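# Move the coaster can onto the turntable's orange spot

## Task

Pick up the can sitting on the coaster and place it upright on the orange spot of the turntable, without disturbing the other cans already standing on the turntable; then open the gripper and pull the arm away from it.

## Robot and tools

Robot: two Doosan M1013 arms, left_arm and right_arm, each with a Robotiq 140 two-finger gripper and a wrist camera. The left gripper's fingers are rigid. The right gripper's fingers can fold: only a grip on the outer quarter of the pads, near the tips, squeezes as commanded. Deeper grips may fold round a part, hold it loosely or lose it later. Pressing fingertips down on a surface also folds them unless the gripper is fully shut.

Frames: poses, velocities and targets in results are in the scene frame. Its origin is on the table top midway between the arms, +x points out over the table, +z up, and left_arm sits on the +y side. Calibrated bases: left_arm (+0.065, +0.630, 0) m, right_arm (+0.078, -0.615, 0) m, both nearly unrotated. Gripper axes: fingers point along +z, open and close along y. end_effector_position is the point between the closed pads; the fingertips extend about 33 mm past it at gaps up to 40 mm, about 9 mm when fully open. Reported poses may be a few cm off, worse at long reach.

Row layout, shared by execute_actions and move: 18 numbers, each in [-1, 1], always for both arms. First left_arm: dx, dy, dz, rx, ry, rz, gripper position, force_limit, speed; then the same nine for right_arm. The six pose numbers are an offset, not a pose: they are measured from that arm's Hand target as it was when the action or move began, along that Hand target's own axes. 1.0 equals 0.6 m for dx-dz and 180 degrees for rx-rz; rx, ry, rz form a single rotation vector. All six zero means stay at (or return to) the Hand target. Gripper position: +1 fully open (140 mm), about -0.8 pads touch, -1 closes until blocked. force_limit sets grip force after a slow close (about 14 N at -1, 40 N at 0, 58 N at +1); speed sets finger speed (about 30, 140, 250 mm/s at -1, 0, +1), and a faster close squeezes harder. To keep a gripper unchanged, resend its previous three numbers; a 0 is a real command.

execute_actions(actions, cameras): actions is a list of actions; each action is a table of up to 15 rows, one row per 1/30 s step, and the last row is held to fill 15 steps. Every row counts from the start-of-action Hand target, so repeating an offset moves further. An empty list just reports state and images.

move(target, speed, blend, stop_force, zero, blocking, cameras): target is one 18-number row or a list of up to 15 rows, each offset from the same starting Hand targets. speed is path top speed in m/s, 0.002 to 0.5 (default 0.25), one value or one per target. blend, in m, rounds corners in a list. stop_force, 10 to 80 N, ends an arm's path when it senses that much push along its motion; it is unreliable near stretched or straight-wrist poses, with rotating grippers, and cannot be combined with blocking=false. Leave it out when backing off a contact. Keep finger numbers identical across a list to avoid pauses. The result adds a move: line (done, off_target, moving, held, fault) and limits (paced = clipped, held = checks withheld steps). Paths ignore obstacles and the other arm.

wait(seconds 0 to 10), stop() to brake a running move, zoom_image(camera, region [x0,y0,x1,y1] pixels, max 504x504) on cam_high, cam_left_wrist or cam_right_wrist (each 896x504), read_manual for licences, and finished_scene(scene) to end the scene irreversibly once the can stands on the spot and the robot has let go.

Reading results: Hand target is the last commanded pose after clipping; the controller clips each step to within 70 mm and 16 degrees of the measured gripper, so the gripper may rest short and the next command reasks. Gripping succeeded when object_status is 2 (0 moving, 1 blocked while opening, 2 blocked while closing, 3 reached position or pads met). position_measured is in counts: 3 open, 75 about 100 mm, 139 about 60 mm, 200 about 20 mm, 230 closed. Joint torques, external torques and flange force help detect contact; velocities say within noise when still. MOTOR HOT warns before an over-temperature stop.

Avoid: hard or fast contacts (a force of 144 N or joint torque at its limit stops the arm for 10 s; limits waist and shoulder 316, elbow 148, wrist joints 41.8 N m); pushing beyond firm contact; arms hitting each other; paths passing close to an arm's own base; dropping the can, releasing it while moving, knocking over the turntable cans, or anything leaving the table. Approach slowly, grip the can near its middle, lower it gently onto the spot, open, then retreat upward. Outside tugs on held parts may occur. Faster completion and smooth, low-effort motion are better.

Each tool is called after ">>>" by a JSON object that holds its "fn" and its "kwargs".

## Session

>>> {"fn": "execute_actions", "kwargs": {"actions": []}}

Scene clock: 0.00 s.
left_arm: end_effector_position=(+0.7735, +0.0267, +0.2675) position_measured=3 object_status=3 end_effector_quat_wxyz=(+0.078, +0.826, -0.472, +0.296) | right_arm: end_effector_position=(+0.2447, -0.3528, +0.2491) position_measured=3 object_status=3 end_effector_quat_wxyz=(-0.513, +0.215, +0.754, -0.350)
Joint positions: left_arm=[-0.769 0.351 1.581 -0.047 0.588 1.907] | right_arm=[0.597 0.355 2.037 0.306 2.062 -0.482]
Joint velocities: within noise
Joint torques (N m): no reading
External joint torques (N m): no reading
Flange force (N): no reading
Hand target: left_arm +0.7735, +0.0267, +0.2675; +0.078, +0.826, -0.472, +0.296 | right_arm +0.2447, -0.3528, +0.2491; -0.513, +0.215, +0.754, -0.350
Tool commands: left_gripper/position=+1.0 left_gripper/force_limit=+1.0 left_gripper/speed=+1.0 right_gripper/position=+1.0 right_gripper/force_limit=+1.0 right_gripper/speed=+1.0
camera_calibration:
cam_left_wrist: T_world_to_cam=[[-0.817736, -0.560513, -0.130897, 0.688863], [-0.516482, 0.814914, -0.262986, 0.452897], [0.254077, -0.147447, -0.955879, 0.207541], [0, 0, 0, 1]] pos_world=[0.744489, 0.0476464, 0.40766]
cam_right_wrist: T_world_to_cam=[[-0.0548192, 0.655845, -0.752902, 0.446896], [0.672831, -0.532874, -0.51317, -0.223329], [-0.737762, -0.534708, -0.412061, 0.23811], [0, 0, 0, 1]] pos_world=[0.350429, -0.284781, 0.319979]

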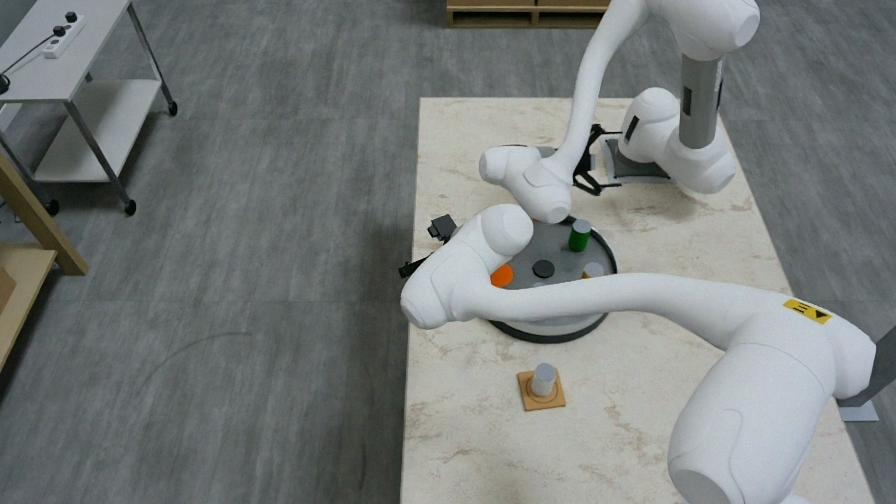

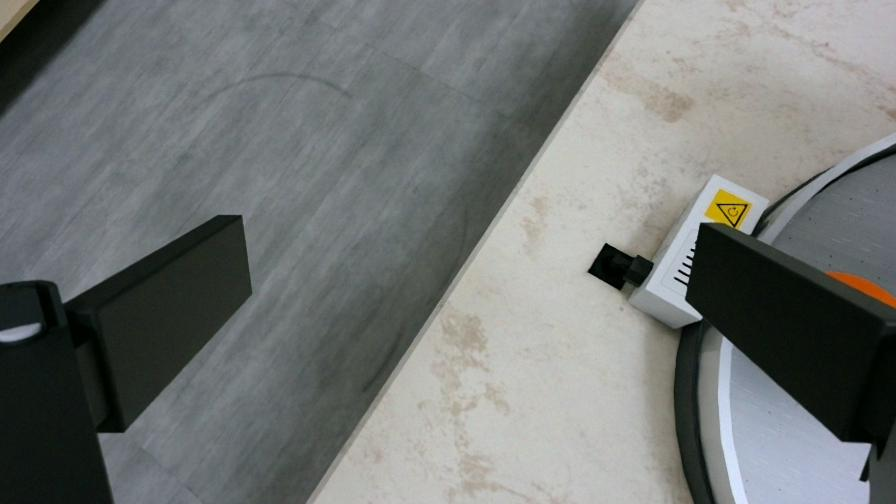

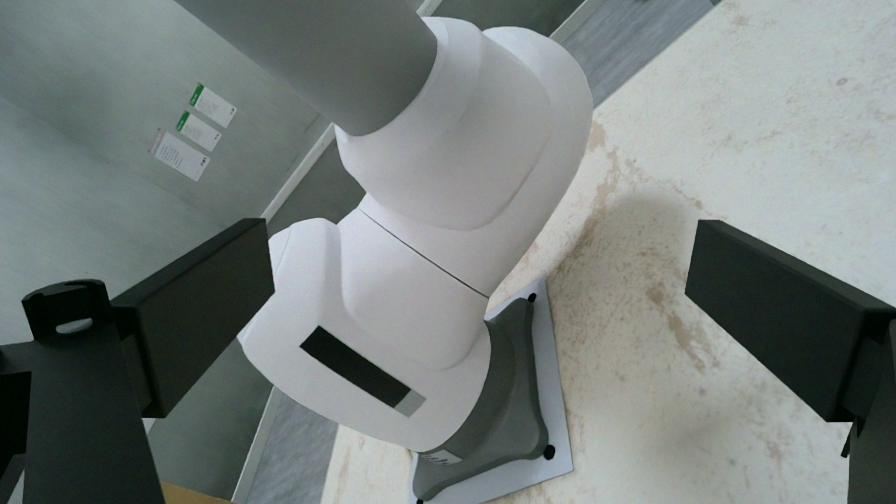

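>>> {"fn": "zoom_image", "kwargs": {"camera": "cam_high", "region": [450, 190, 630, 430]}}

>>> {"fn": "zoom_image", "kwargs": {"camera": "cam_high", "region": [490, 340, 590, 420]}}

Scaled by 2.100 from the camera's 896x504 image, which has a finer 1280x720 frame.

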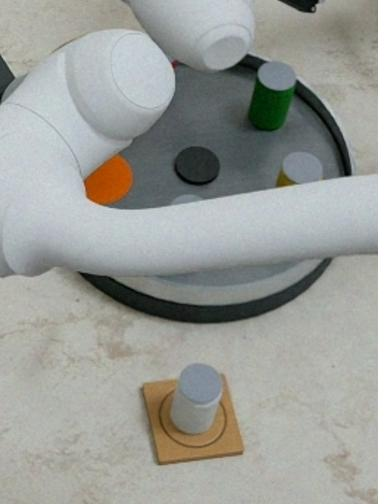

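Scaled by 5.040 from the camera's 896x504 image, which has a finer 1280x720 frame.

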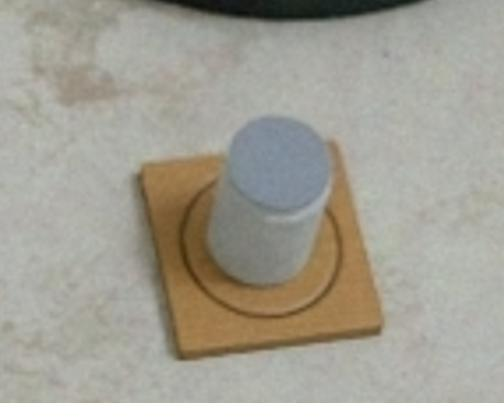

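>>> {"fn": "wait", "kwargs": {"seconds": 0, "cameras": ["cam_high"]}}

>>> {"fn": "zoom_image", "kwargs": {"camera": "cam_high", "region": [456, 190, 636, 350]}}

>>> {"fn": "wait", "kwargs": {"seconds": 1.0, "cameras": ["cam_high"]}}

>>> {"fn": "zoom_image", "kwargs": {"camera": "cam_high", "region": [456, 190, 636, 350]}}

>>> {"fn": "wait", "kwargs": {"seconds": 1.0, "cameras": ["cam_high"]}}

>>> {"fn": "zoom_image", "kwargs": {"camera": "cam_high", "region": [456, 190, 636, 350]}}

>>> {"fn": "wait", "kwargs": {"seconds": 1.0, "cameras": ["cam_high"]}}

>>> {"fn": "zoom_image", "kwargs": {"camera": "cam_high", "region": [456, 190, 636, 350]}}

Scene clock: 3.90 s.
left_arm: end_effector_position=(+0.7735, +0.0267, +0.2675) position_measured=3 object_status=3 end_effector_quat_wxyz=(+0.078, +0.826, -0.472, +0.296) | right_arm: end_effector_position=(+0.2447, -0.3528, +0.2491) position_measured=3 object_status=3 end_effector_quat_wxyz=(-0.513, +0.215, +0.754, -0.350)
Joint positions: left_arm=[-0.769 0.351 1.581 -0.047 0.588 1.907] | right_arm=[0.597 0.355 2.037 0.306 2.062 -0.482]
Joint velocities: within noise
Joint torques (N m): left_arm=[-3.44 -77.42 -39.46 3.93 -1.94 -0.13] | right_arm=[-0.85 -61.44 -25.69 2.8 2.48 -0.23]
External joint torques (N m): left_arm=[3.87 0.53 -1.41 0.03 0.32 0.12] | right_arm=[1.02 -2.49 -1.57 0.55 0.14 0.19]
Flange force (N): left_arm=[2.4 -6.7 0.7] | right_arm=[5.2 -1.8 -0.5]
Hand target: left_arm +0.7735, +0.0267, +0.2675; +0.078, +0.826, -0.472, +0.296 | right_arm +0.2447, -0.3528, +0.2491; -0.513, +0.215, +0.754, -0.350
Tool commands: left_gripper/position=+1.0 left_gripper/force_limit=+1.0 left_gripper/speed=+1.0 right_gripper/position=+1.0 right_gripper/force_limit=+1.0 right_gripper/speed=+1.0
Images, in order (width x height): cam_high 896x504.

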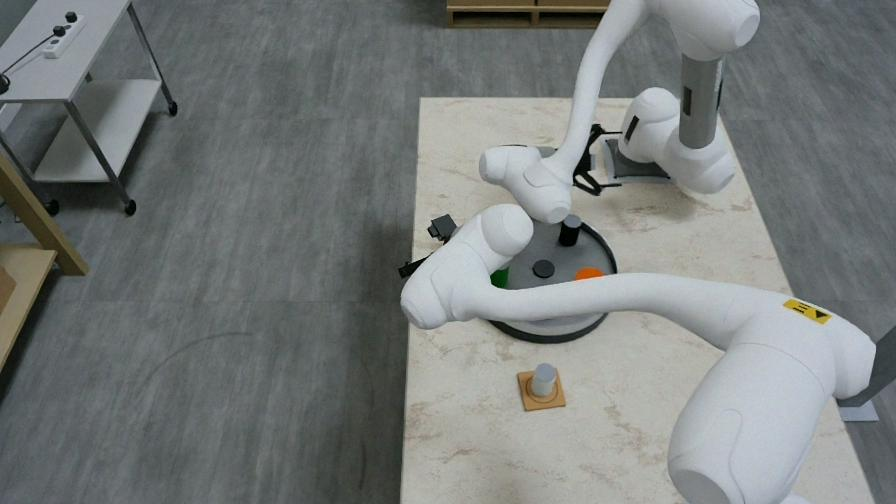

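Scaled by 2.800 from the camera's 896x504 image, which has a finer 1280x720 frame.

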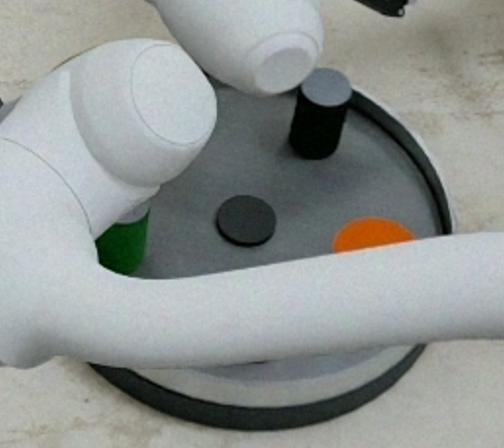

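Scene clock: 4.90 s.
left_arm: end_effector_position=(+0.7735, +0.0267, +0.2675) position_measured=3 object_status=3 end_effector_quat_wxyz=(+0.078, +0.826, -0.472, +0.296) | right_arm: end_effector_position=(+0.2447, -0.3528, +0.2491) position_measured=3 object_status=3 end_effector_quat_wxyz=(-0.513, +0.215, +0.754, -0.350)
Joint positions: left_arm=[-0.769 0.351 1.581 -0.047 0.588 1.907] | right_arm=[0.597 0.355 2.037 0.306 2.062 -0.482]
Joint velocities: within noise
Joint torques (N m): left_arm=[-3.79 -77.89 -39.59 3.99 -1.92 -0.17] | right_arm=[-0.79 -61.23 -25.71 2.81 2.48 -0.21]
External joint torques (N m): left_arm=[3.67 1.92 -1.1 -0.06 0.31 0.16] | right_arm=[0.69 -2.46 -1.81 0.56 0.14 0.17]
Flange force (N): left_arm=[2.8 -6.9 2.5] | right_arm=[4.9 -2.0 -1.1]
Hand target: left_arm +0.7735, +0.0267, +0.2675; +0.078, +0.826, -0.472, +0.296 | right_arm +0.2447, -0.3528, +0.2491; -0.513, +0.215, +0.754, -0.350
Tool commands: left_gripper/position=+1.0 left_gripper/force_limit=+1.0 left_gripper/speed=+1.0 right_gripper/position=+1.0 right_gripper/force_limit=+1.0 right_gripper/speed=+1.0
wait: 1.00 s; at rest by 0.17 s
Images, in order (width x height): cam_high 896x504.

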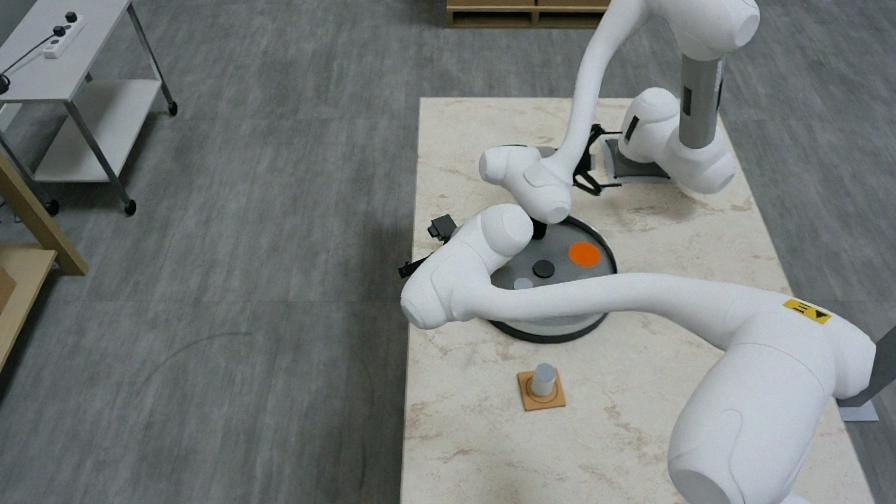

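Scaled by 2.800 from the camera's 896x504 image, which has a finer 1280x720 frame.

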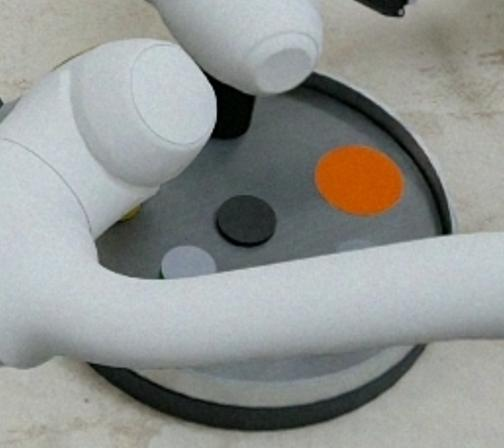

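Scene clock: 5.90 s.
left_arm: end_effector_position=(+0.7735, +0.0267, +0.2675) position_measured=3 object_status=3 end_effector_quat_wxyz=(+0.078, +0.826, -0.472, +0.296) | right_arm: end_effector_position=(+0.2447, -0.3528, +0.2491) position_measured=3 object_status=3 end_effector_quat_wxyz=(-0.513, +0.215, +0.754, -0.350)
Joint positions: left_arm=[-0.769 0.351 1.581 -0.047 0.588 1.907] | right_arm=[0.597 0.355 2.037 0.306 2.062 -0.482]
Joint velocities: within noise
Joint torques (N m): left_arm=[-3.67 -77.95 -39.79 3.94 -1.93 -0.08] | right_arm=[-1.01 -61.35 -25.71 2.81 2.54 -0.24]
External joint torques (N m): left_arm=[3.75 2.03 -0.77 -0.02 0.32 0.08] | right_arm=[1.09 -2.57 -1.68 0.55 0.08 0.21]
Flange force (N): left_arm=[2.3 -6.6 2.5] | right_arm=[5.4 -1.8 -0.5]
Hand target: left_arm +0.7735, +0.0267, +0.2675; +0.078, +0.826, -0.472, +0.296 | right_arm +0.2447, -0.3528, +0.2491; -0.513, +0.215, +0.754, -0.350
Tool commands: left_gripper/position=+1.0 left_gripper/force_limit=+1.0 left_gripper/speed=+1.0 right_gripper/position=+1.0 right_gripper/force_limit=+1.0 right_gripper/speed=+1.0
wait: 1.00 s; at rest by 0.17 s
Images, in order (width x height): cam_high 896x504.

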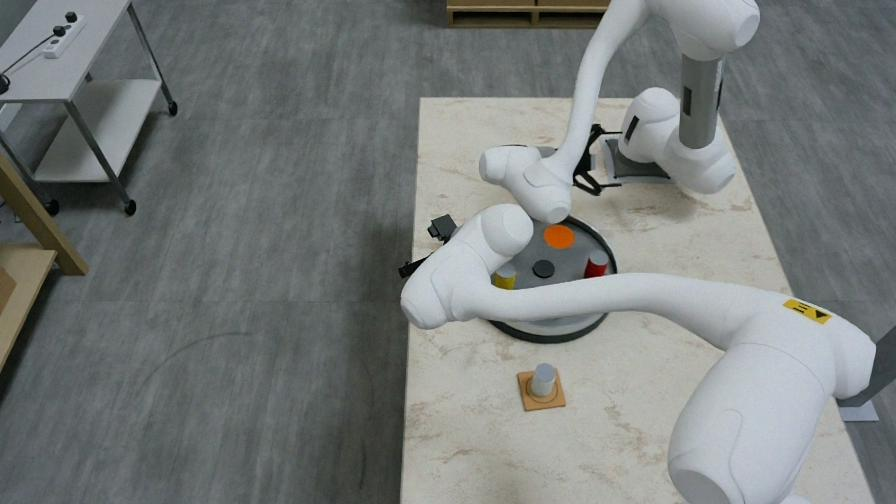

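Scaled by 2.800 from the camera's 896x504 image, which has a finer 1280x720 frame.

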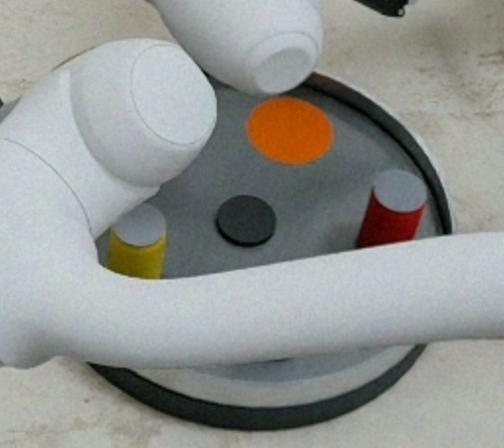

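Scene clock: 6.90 s.
left_arm: end_effector_position=(+0.7735, +0.0267, +0.2675) position_measured=3 object_status=3 end_effector_quat_wxyz=(+0.078, +0.826, -0.472, +0.296) | right_arm: end_effector_position=(+0.2447, -0.3528, +0.2491) position_measured=3 object_status=3 end_effector_quat_wxyz=(-0.513, +0.215, +0.754, -0.350)
Joint positions: left_arm=[-0.769 0.351 1.581 -0.047 0.588 1.907] | right_arm=[0.597 0.355 2.037 0.306 2.062 -0.482]
Joint velocities: within noise
Joint torques (N m): left_arm=[-3.47 -78.61 -39.74 3.85 -1.88 -0.15] | right_arm=[-0.97 -61.22 -25.54 2.77 2.52 -0.24]
External joint torques (N m): left_arm=[3.64 1.84 -1.15 0.1 0.26 0.14] | right_arm=[1.03 -3.1 -2.06 0.62 0.1 0.2]
Flange force (N): left_arm=[2.9 -6.6 2.5] | right_arm=[6.0 -2.4 -0.8]
Hand target: left_arm +0.7735, +0.0267, +0.2675; +0.078, +0.826, -0.472, +0.296 | right_arm +0.2447, -0.3528, +0.2491; -0.513, +0.215, +0.754, -0.350
Tool commands: left_gripper/position=+1.0 left_gripper/force_limit=+1.0 left_gripper/speed=+1.0 right_gripper/position=+1.0 right_gripper/force_limit=+1.0 right_gripper/speed=+1.0
wait: 1.00 s; at rest by 0.17 s
Images, in order (width x height): cam_high 896x504.

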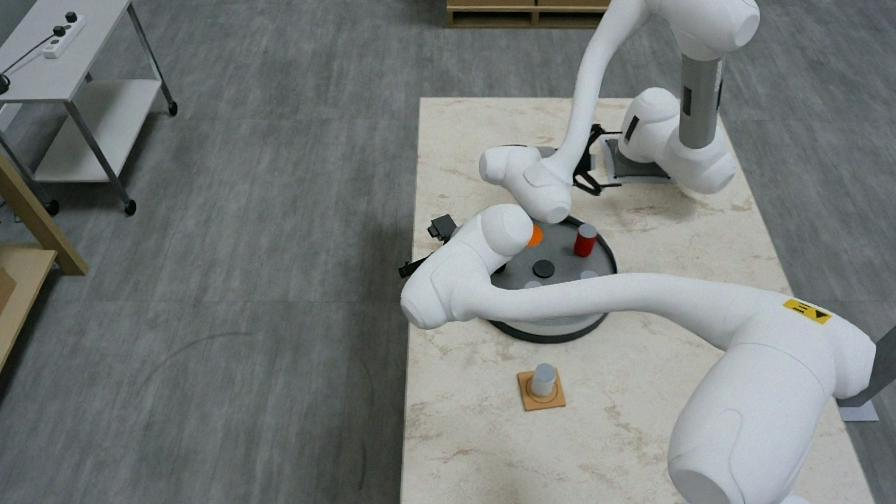

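Scaled by 2.800 from the camera's 896x504 image, which has a finer 1280x720 frame.

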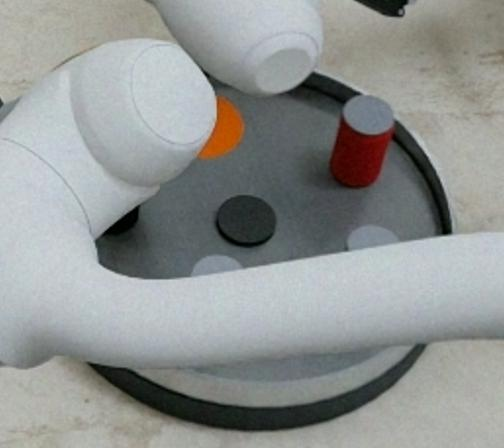

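>>> {"fn": "wait", "kwargs": {"seconds": 6.0, "cameras": ["cam_high"]}}

>>> {"fn": "zoom_image", "kwargs": {"camera": "cam_high", "region": [456, 190, 636, 350]}}

>>> {"fn": "wait", "kwargs": {"seconds": 1.0, "cameras": ["cam_high"]}}

>>> {"fn": "zoom_image", "kwargs": {"camera": "cam_high", "region": [456, 190, 636, 350]}}

Scene clock: 13.43 s.
left_arm: end_effector_position=(+0.7735, +0.0267, +0.2675) position_measured=3 object_status=3 end_effector_quat_wxyz=(+0.078, +0.826, -0.472, +0.296) | right_arm: end_effector_position=(+0.2447, -0.3528, +0.2491) position_measured=3 object_status=3 end_effector_quat_wxyz=(-0.513, +0.215, +0.754, -0.350)
Joint positions: left_arm=[-0.769 0.351 1.581 -0.047 0.588 1.907] | right_arm=[0.597 0.355 2.037 0.306 2.062 -0.482]
Joint velocities: within noise
Joint torques (N m): left_arm=[-3.7 -77.76 -39.69 4.02 -1.87 -0.05] | right_arm=[-0.85 -61.59 -25.65 2.77 2.51 -0.22]
External joint torques (N m): left_arm=[3.95 1.61 -1.01 -0.08 0.25 0.05] | right_arm=[0.98 -2.67 -1.74 0.59 0.12 0.18]
Flange force (N): left_arm=[2.3 -6.9 2.1] | right_arm=[5.4 -2.0 -0.6]
Hand target: left_arm +0.7735, +0.0267, +0.2675; +0.078, +0.826, -0.472, +0.296 | right_arm +0.2447, -0.3528, +0.2491; -0.513, +0.215, +0.754, -0.350
Tool commands: left_gripper/position=+1.0 left_gripper/force_limit=+1.0 left_gripper/speed=+1.0 right_gripper/position=+1.0 right_gripper/force_limit=+1.0 right_gripper/speed=+1.0
wait: 6.00 s; at rest from the start
Images, in order (width x height): cam_high 896x504.

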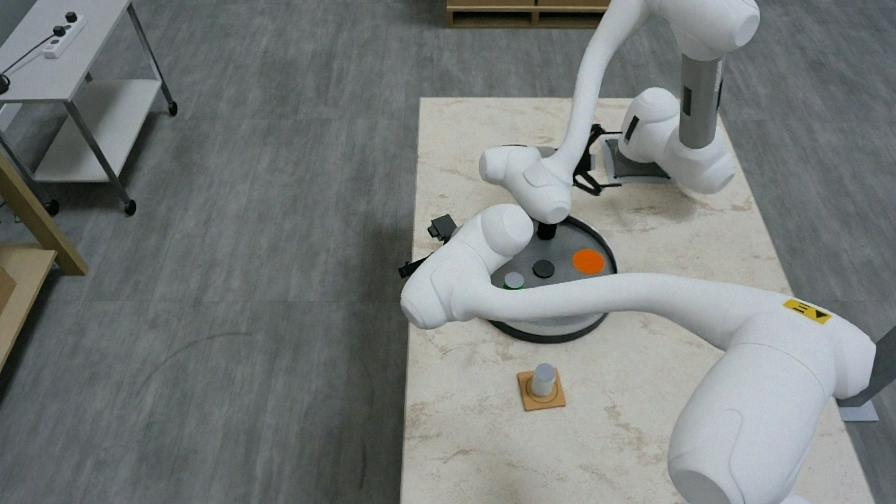

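Scaled by 2.800 from the camera's 896x504 image, which has a finer 1280x720 frame.

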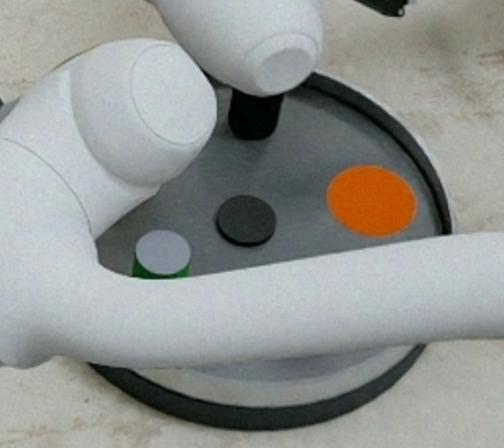

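Scene clock: 14.43 s.
left_arm: end_effector_position=(+0.7735, +0.0267, +0.2675) position_measured=3 object_status=3 end_effector_quat_wxyz=(+0.078, +0.826, -0.472, +0.296) | right_arm: end_effector_position=(+0.2447, -0.3528, +0.2491) position_measured=3 object_status=3 end_effector_quat_wxyz=(-0.513, +0.215, +0.754, -0.350)
Joint positions: left_arm=[-0.769 0.351 1.581 -0.047 0.588 1.907] | right_arm=[0.597 0.355 2.037 0.306 2.062 -0.482]
Joint velocities: within noise
Joint torques (N m): left_arm=[-4.09 -78.34 -39.55 3.91 -1.95 -0.16] | right_arm=[-0.74 -61.24 -25.58 2.81 2.48 -0.2]
External joint torques (N m): left_arm=[4.3 1.87 -1.25 0.03 0.32 0.16] | right_arm=[0.73 -2.72 -1.74 0.55 0.15 0.16]
Flange force (N): left_arm=[3.0 -7.7 2.4] | right_arm=[5.0 -2.4 -0.7]
Hand target: left_arm +0.7735, +0.0267, +0.2675; +0.078, +0.826, -0.472, +0.296 | right_arm +0.2447, -0.3528, +0.2491; -0.513, +0.215, +0.754, -0.350
Tool commands: left_gripper/position=+1.0 left_gripper/force_limit=+1.0 left_gripper/speed=+1.0 right_gripper/position=+1.0 right_gripper/force_limit=+1.0 right_gripper/speed=+1.0
wait: 1.00 s; at rest by 0.17 s
Images, in order (width x height): cam_high 896x504.

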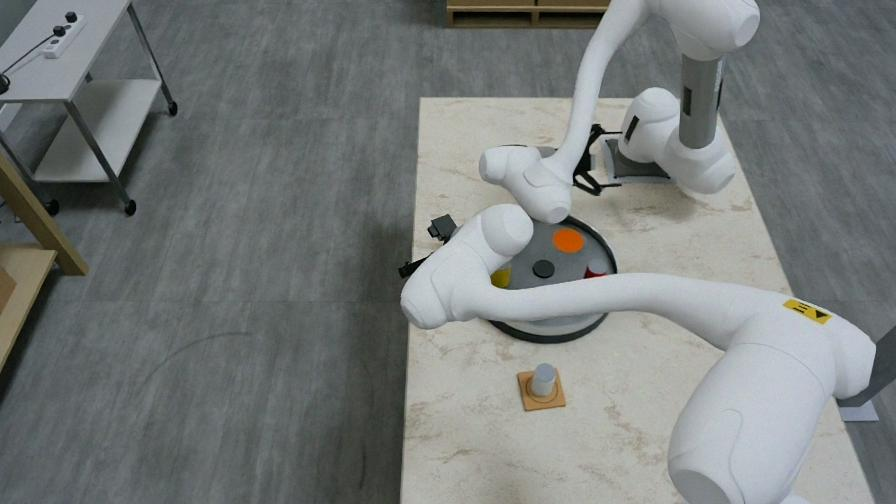

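Scaled by 2.800 from the camera's 896x504 image, which has a finer 1280x720 frame.

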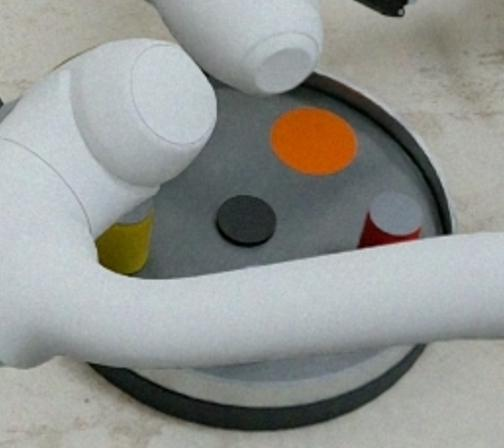

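>>> {"fn": "move", "kwargs": {"target": [-0.4722,0.2191,-0.2908,0.0529,-0.2006,-0.3198,0.18,-0.05,0,0,0,0,0,0,0,1,1,1], "speed": [0.4], "cameras": ["cam_high","cam_left_wrist"]}}

Scene clock: 18.90 s.
left_arm: end_effector_position=(+0.4852, +0.2351, +0.2296) position_measured=107 object_status=3 end_effector_quat_wxyz=(+0.000, +1.000, +0.000, +0.000) | right_arm: end_effector_position=(+0.2447, -0.3528, +0.2491) position_measured=3 object_status=3 end_effector_quat_wxyz=(-0.513, +0.215, +0.754, -0.350)
Joint positions: left_arm=[-0.85 0.091 1.861 -0.001 1.19 0.756] | right_arm=[0.597 0.355 2.037 0.306 2.062 -0.482]
Joint velocities: within noise
Joint torques (N m): left_arm=[-3.56 -48.88 -38.02 4.01 -0.36 -0.2] | right_arm=[-1.01 -61.06 -25.58 2.83 2.51 -0.26]
External joint torques (N m): left_arm=[3.72 0.59 -0.96 0.03 0.31 0.2] | right_arm=[0.88 -3.06 -2.02 0.56 0.12 0.22]
Flange force (N): left_arm=[6.9 -2.9 -1.4] | right_arm=[5.7 -2.6 -0.9]
Hand target: left_arm +0.4852, +0.2351, +0.2296; +0.000, +1.000, +0.000, +0.000 | right_arm +0.2447, -0.3528, +0.2491; -0.513, +0.215, +0.754, -0.350
Off the commanded pose: left_arm 0.000 m, 0 deg | right_arm 0.000 m, 0 deg.
move: done
camera_calibration:
cam_left_wrist: T_world_to_cam=[[0.0295264, -0.999555, 0.00432246, 0.225964], [-0.941591, -0.0263624, 0.335726, 0.390776], [-0.335463, -0.0139828, -0.94195, 0.526797], [0, 0, 0, 1]] pos_world=[0.538, 0.243531, 0.364046]
Images, in order (width x height): cam_high 896x504, cam_left_wrist 896x504.

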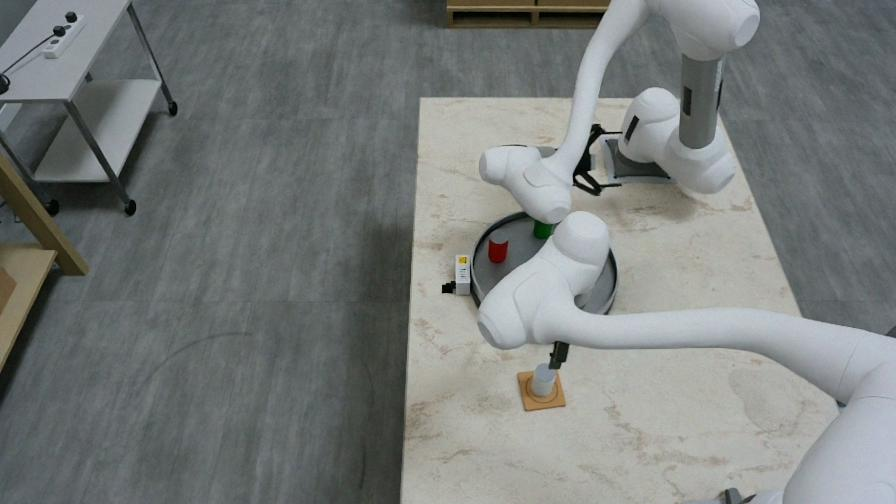

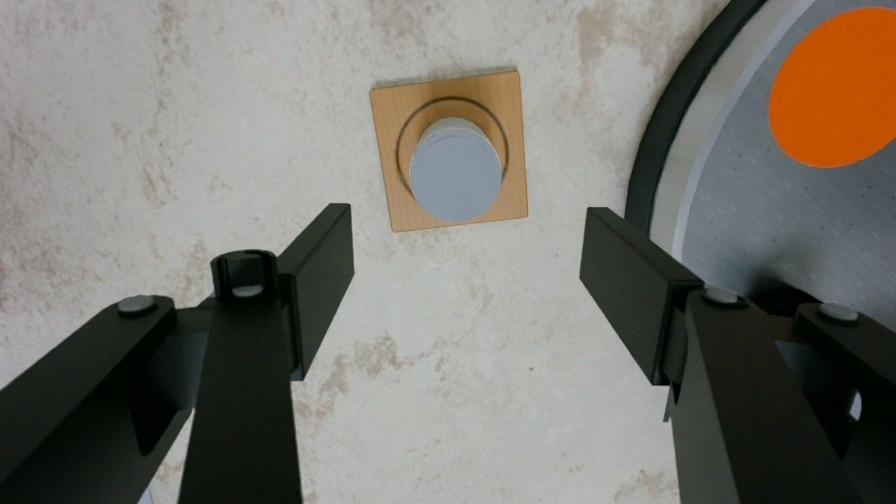

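>>> {"fn": "zoom_image", "kwargs": {"camera": "cam_left_wrist", "region": [400, 115, 512, 227]}}

>>> {"fn": "zoom_image", "kwargs": {"camera": "cam_left_wrist", "region": [360, 55, 540, 235]}}

Scaled by 4.500 from the camera's 896x504 image, which has a finer 1280x720 frame.

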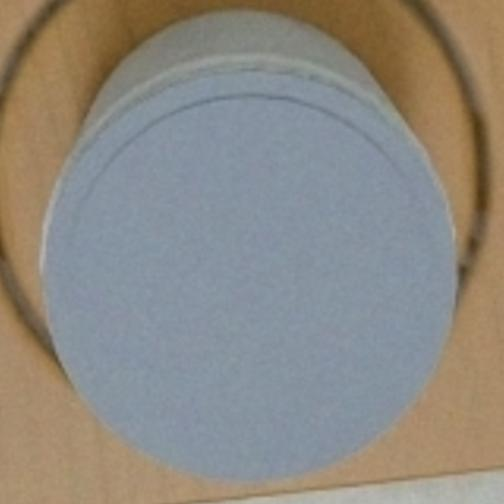

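Scaled by 2.800 from the camera's 896x504 image, which has a finer 1280x720 frame.

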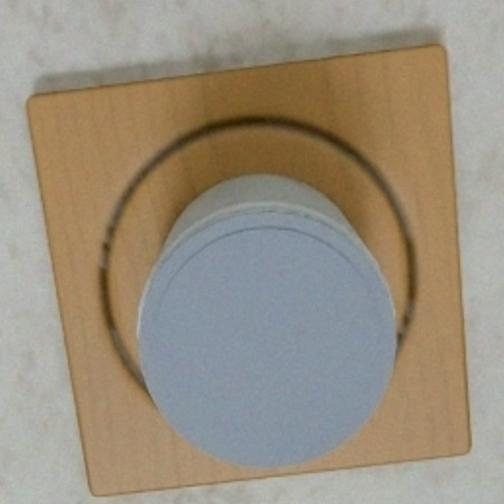

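>>> {"fn": "move", "kwargs": {"target": [[0.0038,-0.0003,0.2693,0,0,0,0.18,-0.05,0,-0.2042,-0.1372,-0.1069,-0.1038,0.1247,0.0382,1,1,1],[0.0038,-0.0003,0.2693,0,0,0,-1,-0.05,-1,-0.2042,-0.1372,-0.1069,-0.1038,0.1247,0.0382,1,1,1]], "speed": [0.3,0.3], "cameras": ["cam_high","cam_left_wrist"]}}

Scene clock: 28.57 s.
left_arm: end_effector_position=(+0.4874, +0.2352, +0.0680) position_measured=151 object_status=0 end_effector_quat_wxyz=(+0.000, +1.000, +0.000, +0.000) | right_arm: end_effector_position=(+0.3536, -0.4714, +0.2490) position_measured=3 object_status=3 end_effector_quat_wxyz=(+0.586, -0.403, -0.672, +0.206)
Joint positions: left_arm=[-0.847 0.236 2.023 -0.001 0.884 0.76] | right_arm=[0.073 0.355 2.037 0.305 2.062 -0.481]
Joint velocities: within noise
Joint torques (N m): left_arm=[-4.05 -52.64 -29.17 3.32 -0.92 -0.12] | right_arm=[-0.84 -61.26 -25.69 2.8 2.53 -0.22]
External joint torques (N m): left_arm=[4.07 -4.07 -3.37 0.04 0.87 0.12] | right_arm=[0.85 -2.44 -1.5 0.54 0.09 0.18]
Flange force (N): left_arm=[6.0 -4.3 -9.0] | right_arm=[4.8 -1.9 -0.4]
Hand target: left_arm +0.4874, +0.2352, +0.0680; +0.000, +1.000, +0.000, +0.000 | right_arm +0.3536, -0.4714, +0.2490; +0.586, -0.403, -0.672, +0.206
Off the commanded pose: left_arm 0.000 m, 0 deg | right_arm 0.000 m, 0 deg.
move: done
camera_calibration:
cam_left_wrist: T_world_to_cam=[[0.0295673, -0.999553, 0.00431631, 0.226735], [-0.941587, -0.0264028, 0.335733, 0.447059], [-0.33547, -0.0139909, -0.941947, 0.375324], [0, 0, 0, 1]] pos_world=[0.54015, 0.243689, 0.202464]
Images, in order (width x height): cam_high 896x504, cam_left_wrist 896x504.

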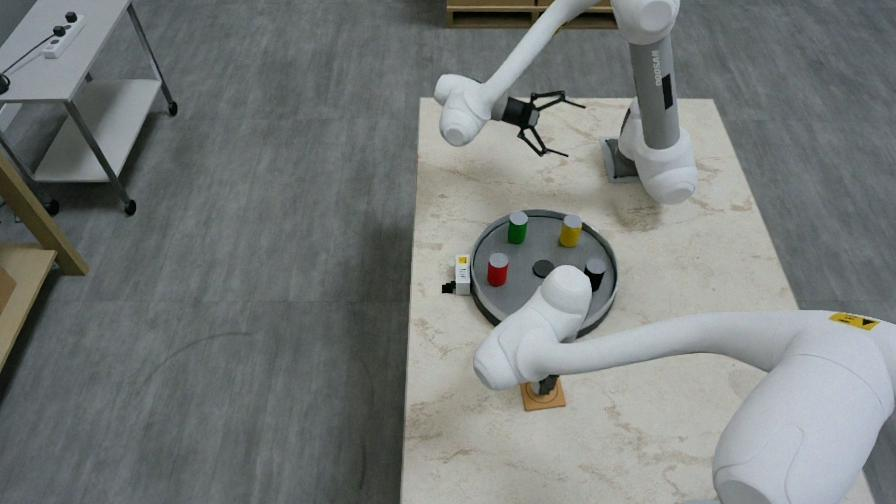

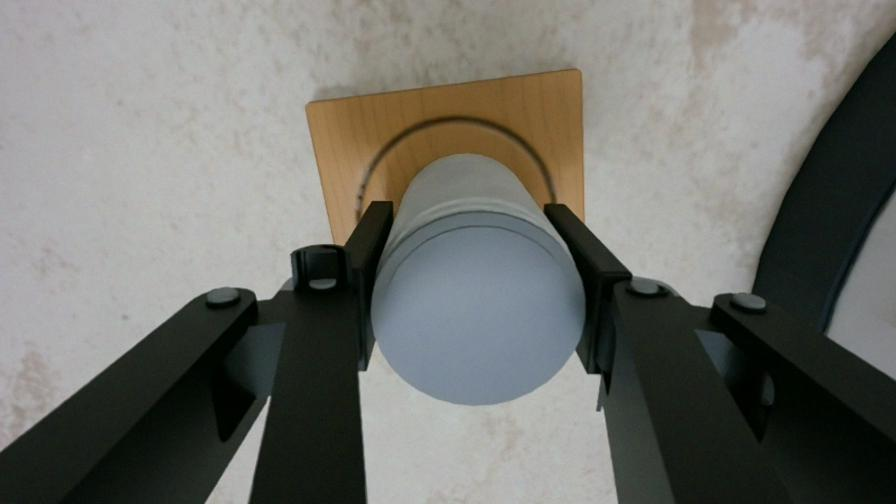

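>>> {"fn": "zoom_image", "kwargs": {"camera": "cam_left_wrist", "region": [350, 190, 610, 420]}}

>>> {"fn": "wait", "kwargs": {"seconds": 0.5, "cameras": ["cam_high"]}}

>>> {"fn": "zoom_image", "kwargs": {"camera": "cam_high", "region": [456, 190, 636, 350]}}

Scaled by 1.938 from the camera's 896x504 image, which has a finer 1280x720 frame.

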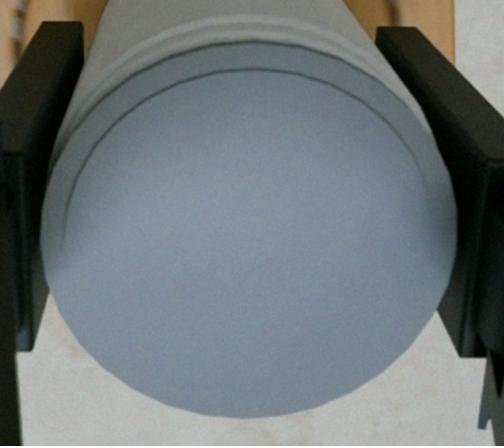

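Scene clock: 29.40 s.
left_arm: end_effector_position=(+0.4874, +0.2352, +0.0680) position_measured=151 object_status=2 end_effector_quat_wxyz=(+0.000, +1.000, +0.000, +0.000) | right_arm: end_effector_position=(+0.3536, -0.4714, +0.2490) position_measured=3 object_status=3 end_effector_quat_wxyz=(+0.586, -0.403, -0.672, +0.206)
Joint positions: left_arm=[-0.847 0.236 2.023 -0.001 0.884 0.76] | right_arm=[0.073 0.355 2.037 0.305 2.062 -0.481]
Joint velocities: within noise
Joint torques (N m): left_arm=[-3.73 -53.03 -29.16 3.33 -0.87 -0.11] | right_arm=[-0.24 -61.63 -25.64 2.81 2.49 -0.28]
External joint torques (N m): left_arm=[3.61 -3.71 -3.31 0.02 0.83 0.11] | right_arm=[0.24 -2.59 -1.82 0.57 0.14 0.24]
Flange force (N): left_arm=[5.7 -3.5 -8.5] | right_arm=[4.5 -2.6 -1.2]
Hand target: left_arm +0.4874, +0.2352, +0.0680; +0.000, +1.000, +0.000, +0.000 | right_arm +0.3536, -0.4714, +0.2490; +0.586, -0.403, -0.672, +0.206
Tool commands: left_gripper/position=-1.0 left_gripper/force_limit=-0.05 left_gripper/speed=-1.0 right_gripper/position=+1.0 right_gripper/force_limit=+1.0 right_gripper/speed=+1.0
Off the commanded pose: left_arm 0.000 m, 0 deg | right_arm 0.000 m, 0 deg.
wait: 0.50 s; at rest from the start
Images, in order (width x height): cam_high 896x504.

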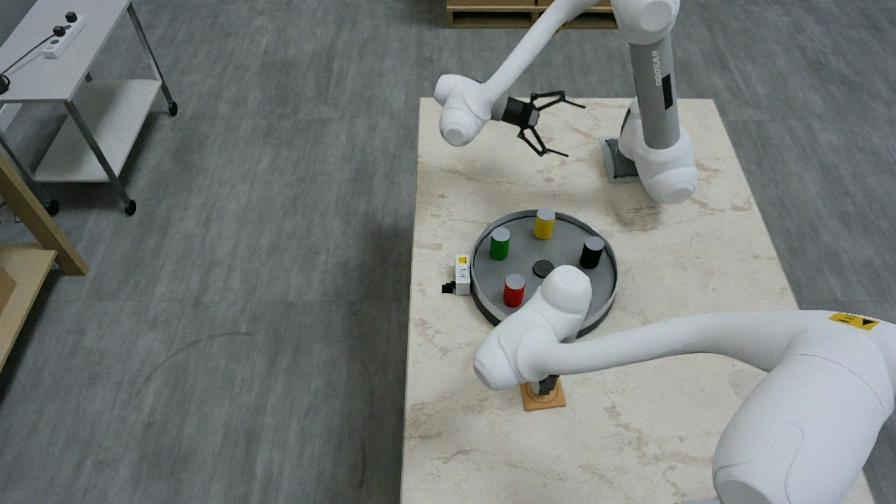

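Scaled by 2.800 from the camera's 896x504 image, which has a finer 1280x720 frame.

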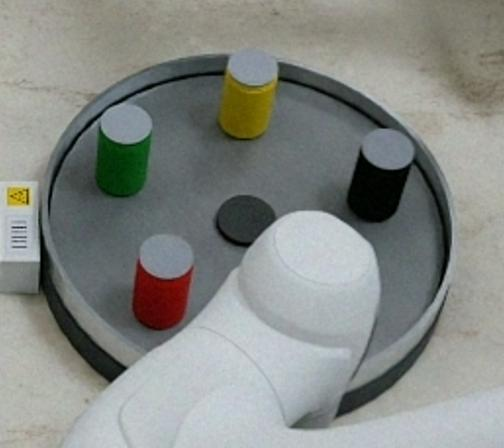

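>>> {"fn": "move", "kwargs": {"target": [[0,0,-0.22,0,0,0,-1,-0.05,-1,0,0,0,0,0,0,1,1,1],[-0.0523,0.3512,-0.245,0,0,0,-1,-0.05,-1,0,0,0,0,0,0,1,1,1]], "speed": [0.3,0.3], "blend": [0.05,0], "cameras": ["cam_high","cam_left_wrist"]}}

Scene clock: 31.70 s.
left_arm: end_effector_position=(+0.4563, +0.0246, +0.2151) position_measured=151 object_status=2 end_effector_quat_wxyz=(+0.000, +1.000, +0.000, +0.000) | right_arm: end_effector_position=(+0.3536, -0.4714, +0.2490) position_measured=3 object_status=3 end_effector_quat_wxyz=(+0.586, -0.403, -0.672, +0.206)
Joint positions: left_arm=[-1.081 0.32 1.604 -0.001 1.218 0.526] | right_arm=[0.073 0.355 2.037 0.305 2.062 -0.481]
Joint velocities: within noise
Joint torques (N m): left_arm=[-3.21 -74.41 -38.99 4.14 -0.27 -0.12] | right_arm=[-0.75 -61.33 -25.68 2.77 2.53 -0.23]
External joint torques (N m): left_arm=[3.23 2.51 -0.35 -0.07 0.24 0.12] | right_arm=[0.91 -2.91 -1.9 0.61 0.1 0.19]
Flange force (N): left_arm=[6.6 1.6 0.6] | right_arm=[5.6 -2.3 -0.7]
Hand target: left_arm +0.4562, +0.0245, +0.2151; +0.000, +1.000, +0.000, +0.000 | right_arm +0.3536, -0.4714, +0.2490; +0.586, -0.403, -0.672, +0.206
Off the commanded pose: left_arm 0.000 m, 0 deg | right_arm 0.000 m, 0 deg.
move: done
camera_calibration:
cam_left_wrist: T_world_to_cam=[[0.0296089, -0.999552, 0.00433364, 0.0164255], [-0.941591, -0.0264365, 0.335718, 0.362846], [-0.335453, -0.0140208, -0.941952, 0.500515], [0, 0, 0, 1]] pos_world=[0.509066, 0.0330281, 0.349576]
Images, in order (width x height): cam_high 896x504, cam_left_wrist 896x504.

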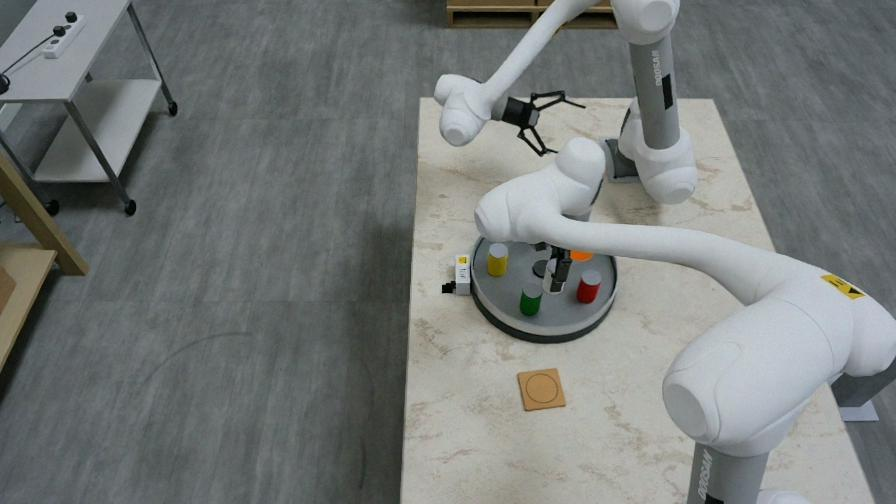

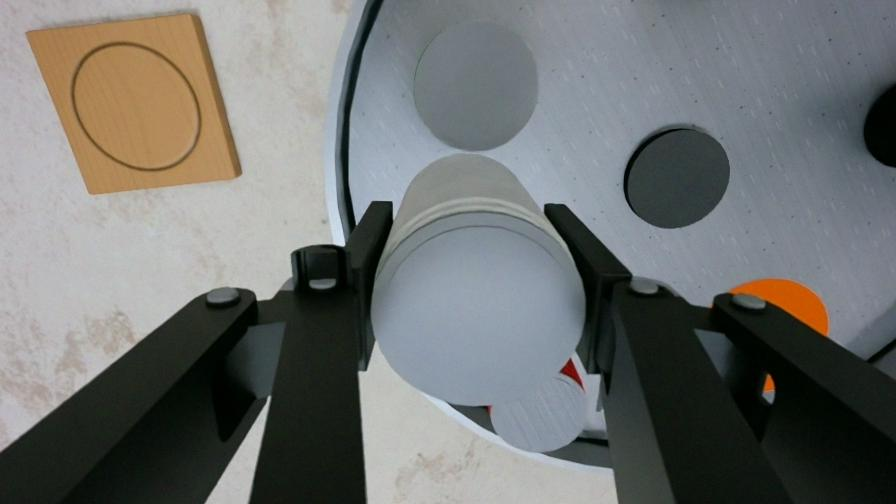

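>>> {"fn": "wait", "kwargs": {"seconds": 4.8, "cameras": ["cam_left_wrist"]}}

>>> {"fn": "zoom_image", "kwargs": {"camera": "cam_left_wrist", "region": [360, 0, 620, 260]}}

Scene clock: 36.83 s.
left_arm: end_effector_position=(+0.4563, +0.0245, +0.2151) position_measured=151 object_status=2 end_effector_quat_wxyz=(+0.000, +1.000, +0.000, +0.000) | right_arm: end_effector_position=(+0.3536, -0.4714, +0.2490) position_measured=3 object_status=3 end_effector_quat_wxyz=(+0.586, -0.403, -0.672, +0.206)
Joint positions: left_arm=[-1.081 0.32 1.603 -0.001 1.218 0.526] | right_arm=[0.073 0.355 2.037 0.305 2.062 -0.481]
Joint velocities: within noise
Joint torques (N m): left_arm=[-3.76 -74.69 -38.94 4.16 -0.19 -0.17] | right_arm=[-0.94 -61.49 -25.71 2.79 2.53 -0.27]
External joint torques (N m): left_arm=[3.9 2.56 -0.49 -0.08 0.16 0.17] | right_arm=[0.71 -1.89 -1.62 0.57 0.09 0.23]
Flange force (N): left_arm=[7.6 1.4 0.6] | right_arm=[4.5 -1.1 -1.1]
Hand target: left_arm +0.4562, +0.0245, +0.2151; +0.000, +1.000, +0.000, +0.000 | right_arm +0.3536, -0.4714, +0.2490; +0.586, -0.403, -0.672, +0.206
Tool commands: left_gripper/position=-1.0 left_gripper/force_limit=-0.05 left_gripper/speed=-1.0 right_gripper/position=+1.0 right_gripper/force_limit=+1.0 right_gripper/speed=+1.0
Off the commanded pose: left_arm 0.000 m, 0 deg | right_arm 0.000 m, 0 deg.
wait: 4.80 s; at rest from the start
camera_calibration:
cam_left_wrist: T_world_to_cam=[[0.0295587, -0.999554, 0.00431249, 0.0164158], [-0.94159, -0.0263962, 0.335725, 0.362827], [-0.335461, -0.0139842, -0.94195, 0.500491], [0, 0, 0, 1]] pos_world=[0.509044, 0.0329847, 0.349557]
Images, in order (width x height): cam_left_wrist 896x504.

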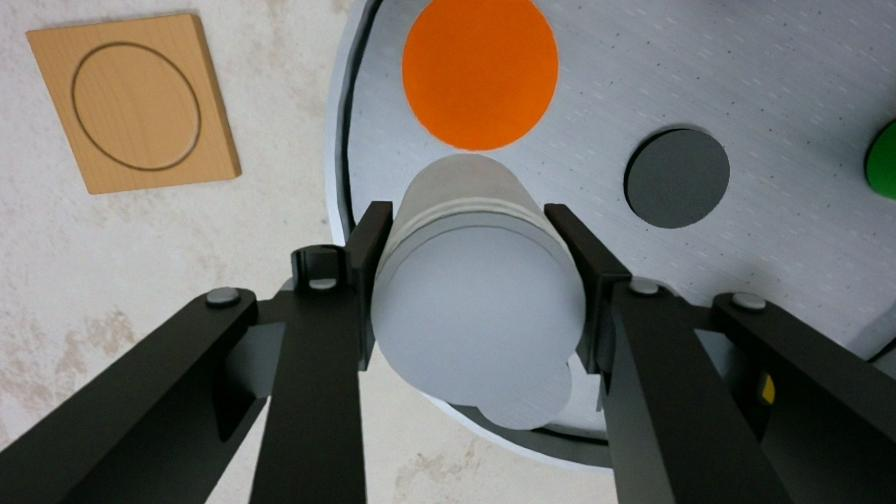

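Scaled by 1.938 from the camera's 896x504 image, which has a finer 1280x720 frame.

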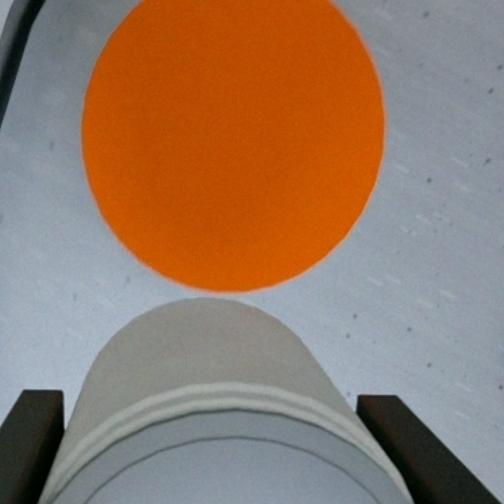

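>>> {"fn": "wait", "kwargs": {"seconds": 2.4, "cameras": ["cam_left_wrist"]}}

>>> {"fn": "zoom_image", "kwargs": {"camera": "cam_left_wrist", "region": [380, 0, 580, 200]}}

>>> {"fn": "zoom_image", "kwargs": {"camera": "cam_left_wrist", "region": [360, 180, 600, 420]}}

Scene clock: 40.00 s.
left_arm: end_effector_position=(+0.4562, +0.0245, +0.2151) position_measured=151 object_status=2 end_effector_quat_wxyz=(+0.000, +1.000, +0.000, +0.000) | right_arm: end_effector_position=(+0.3536, -0.4714, +0.2490) position_measured=3 object_status=3 end_effector_quat_wxyz=(+0.586, -0.403, -0.672, +0.206)
Joint positions: left_arm=[-1.081 0.32 1.603 -0.001 1.218 0.526] | right_arm=[0.073 0.355 2.037 0.305 2.062 -0.481]
Joint velocities: within noise
Joint torques (N m): left_arm=[-3.49 -74.59 -39.07 4.07 -0.34 -0.1] | right_arm=[-1.02 -61.23 -25.65 2.79 2.52 -0.27]
External joint torques (N m): left_arm=[3.38 2.42 -0.35 0.01 0.32 0.1] | right_arm=[0.93 -3.1 -1.88 0.59 0.11 0.23]
Flange force (N): left_arm=[6.7 1.4 0.4] | right_arm=[5.8 -2.6 -0.5]
Hand target: left_arm +0.4562, +0.0245, +0.2151; +0.000, +1.000, +0.000, +0.000 | right_arm +0.3536, -0.4714, +0.2490; +0.586, -0.403, -0.672, +0.206
Tool commands: left_gripper/position=-1.0 left_gripper/force_limit=-0.05 left_gripper/speed=-1.0 right_gripper/position=+1.0 right_gripper/force_limit=+1.0 right_gripper/speed=+1.0
Off the commanded pose: left_arm 0.000 m, 0 deg | right_arm 0.000 m, 0 deg.
wait: 2.40 s; at rest from the start
camera_calibration:
cam_left_wrist: T_world_to_cam=[[0.0295587, -0.999554, 0.00430999, 0.0164177], [-0.94159, -0.026397, 0.335726, 0.362826], [-0.335463, -0.0139819, -0.94195, 0.50049], [0, 0, 0, 1]] pos_world=[0.509044, 0.0329857, 0.349555]
Images, in order (width x height): cam_left_wrist 896x504.

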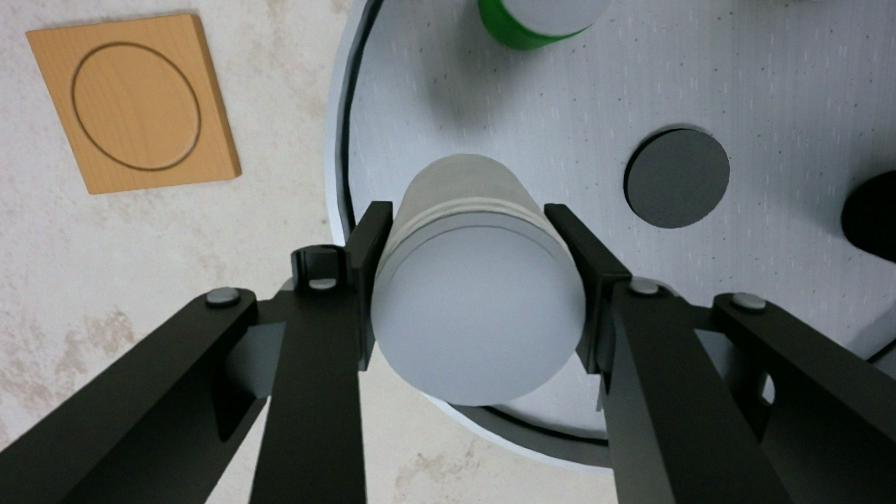

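Scaled by 2.520 from the camera's 896x504 image, which has a finer 1280x720 frame.

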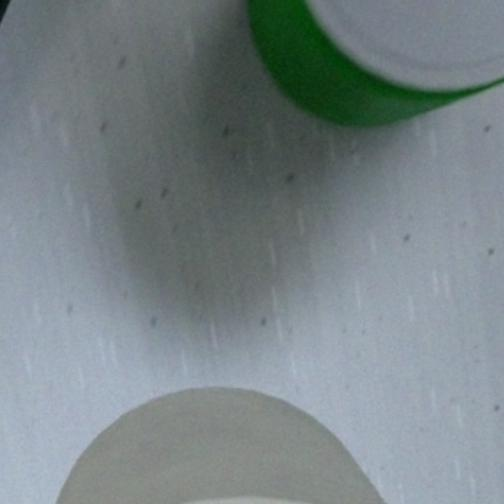

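Scaled by 2.100 from the camera's 896x504 image, which has a finer 1280x720 frame.

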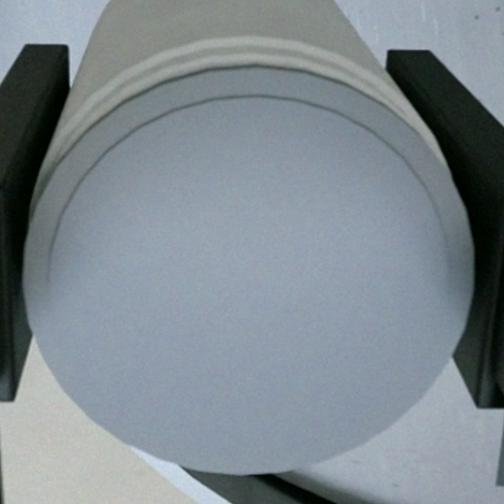

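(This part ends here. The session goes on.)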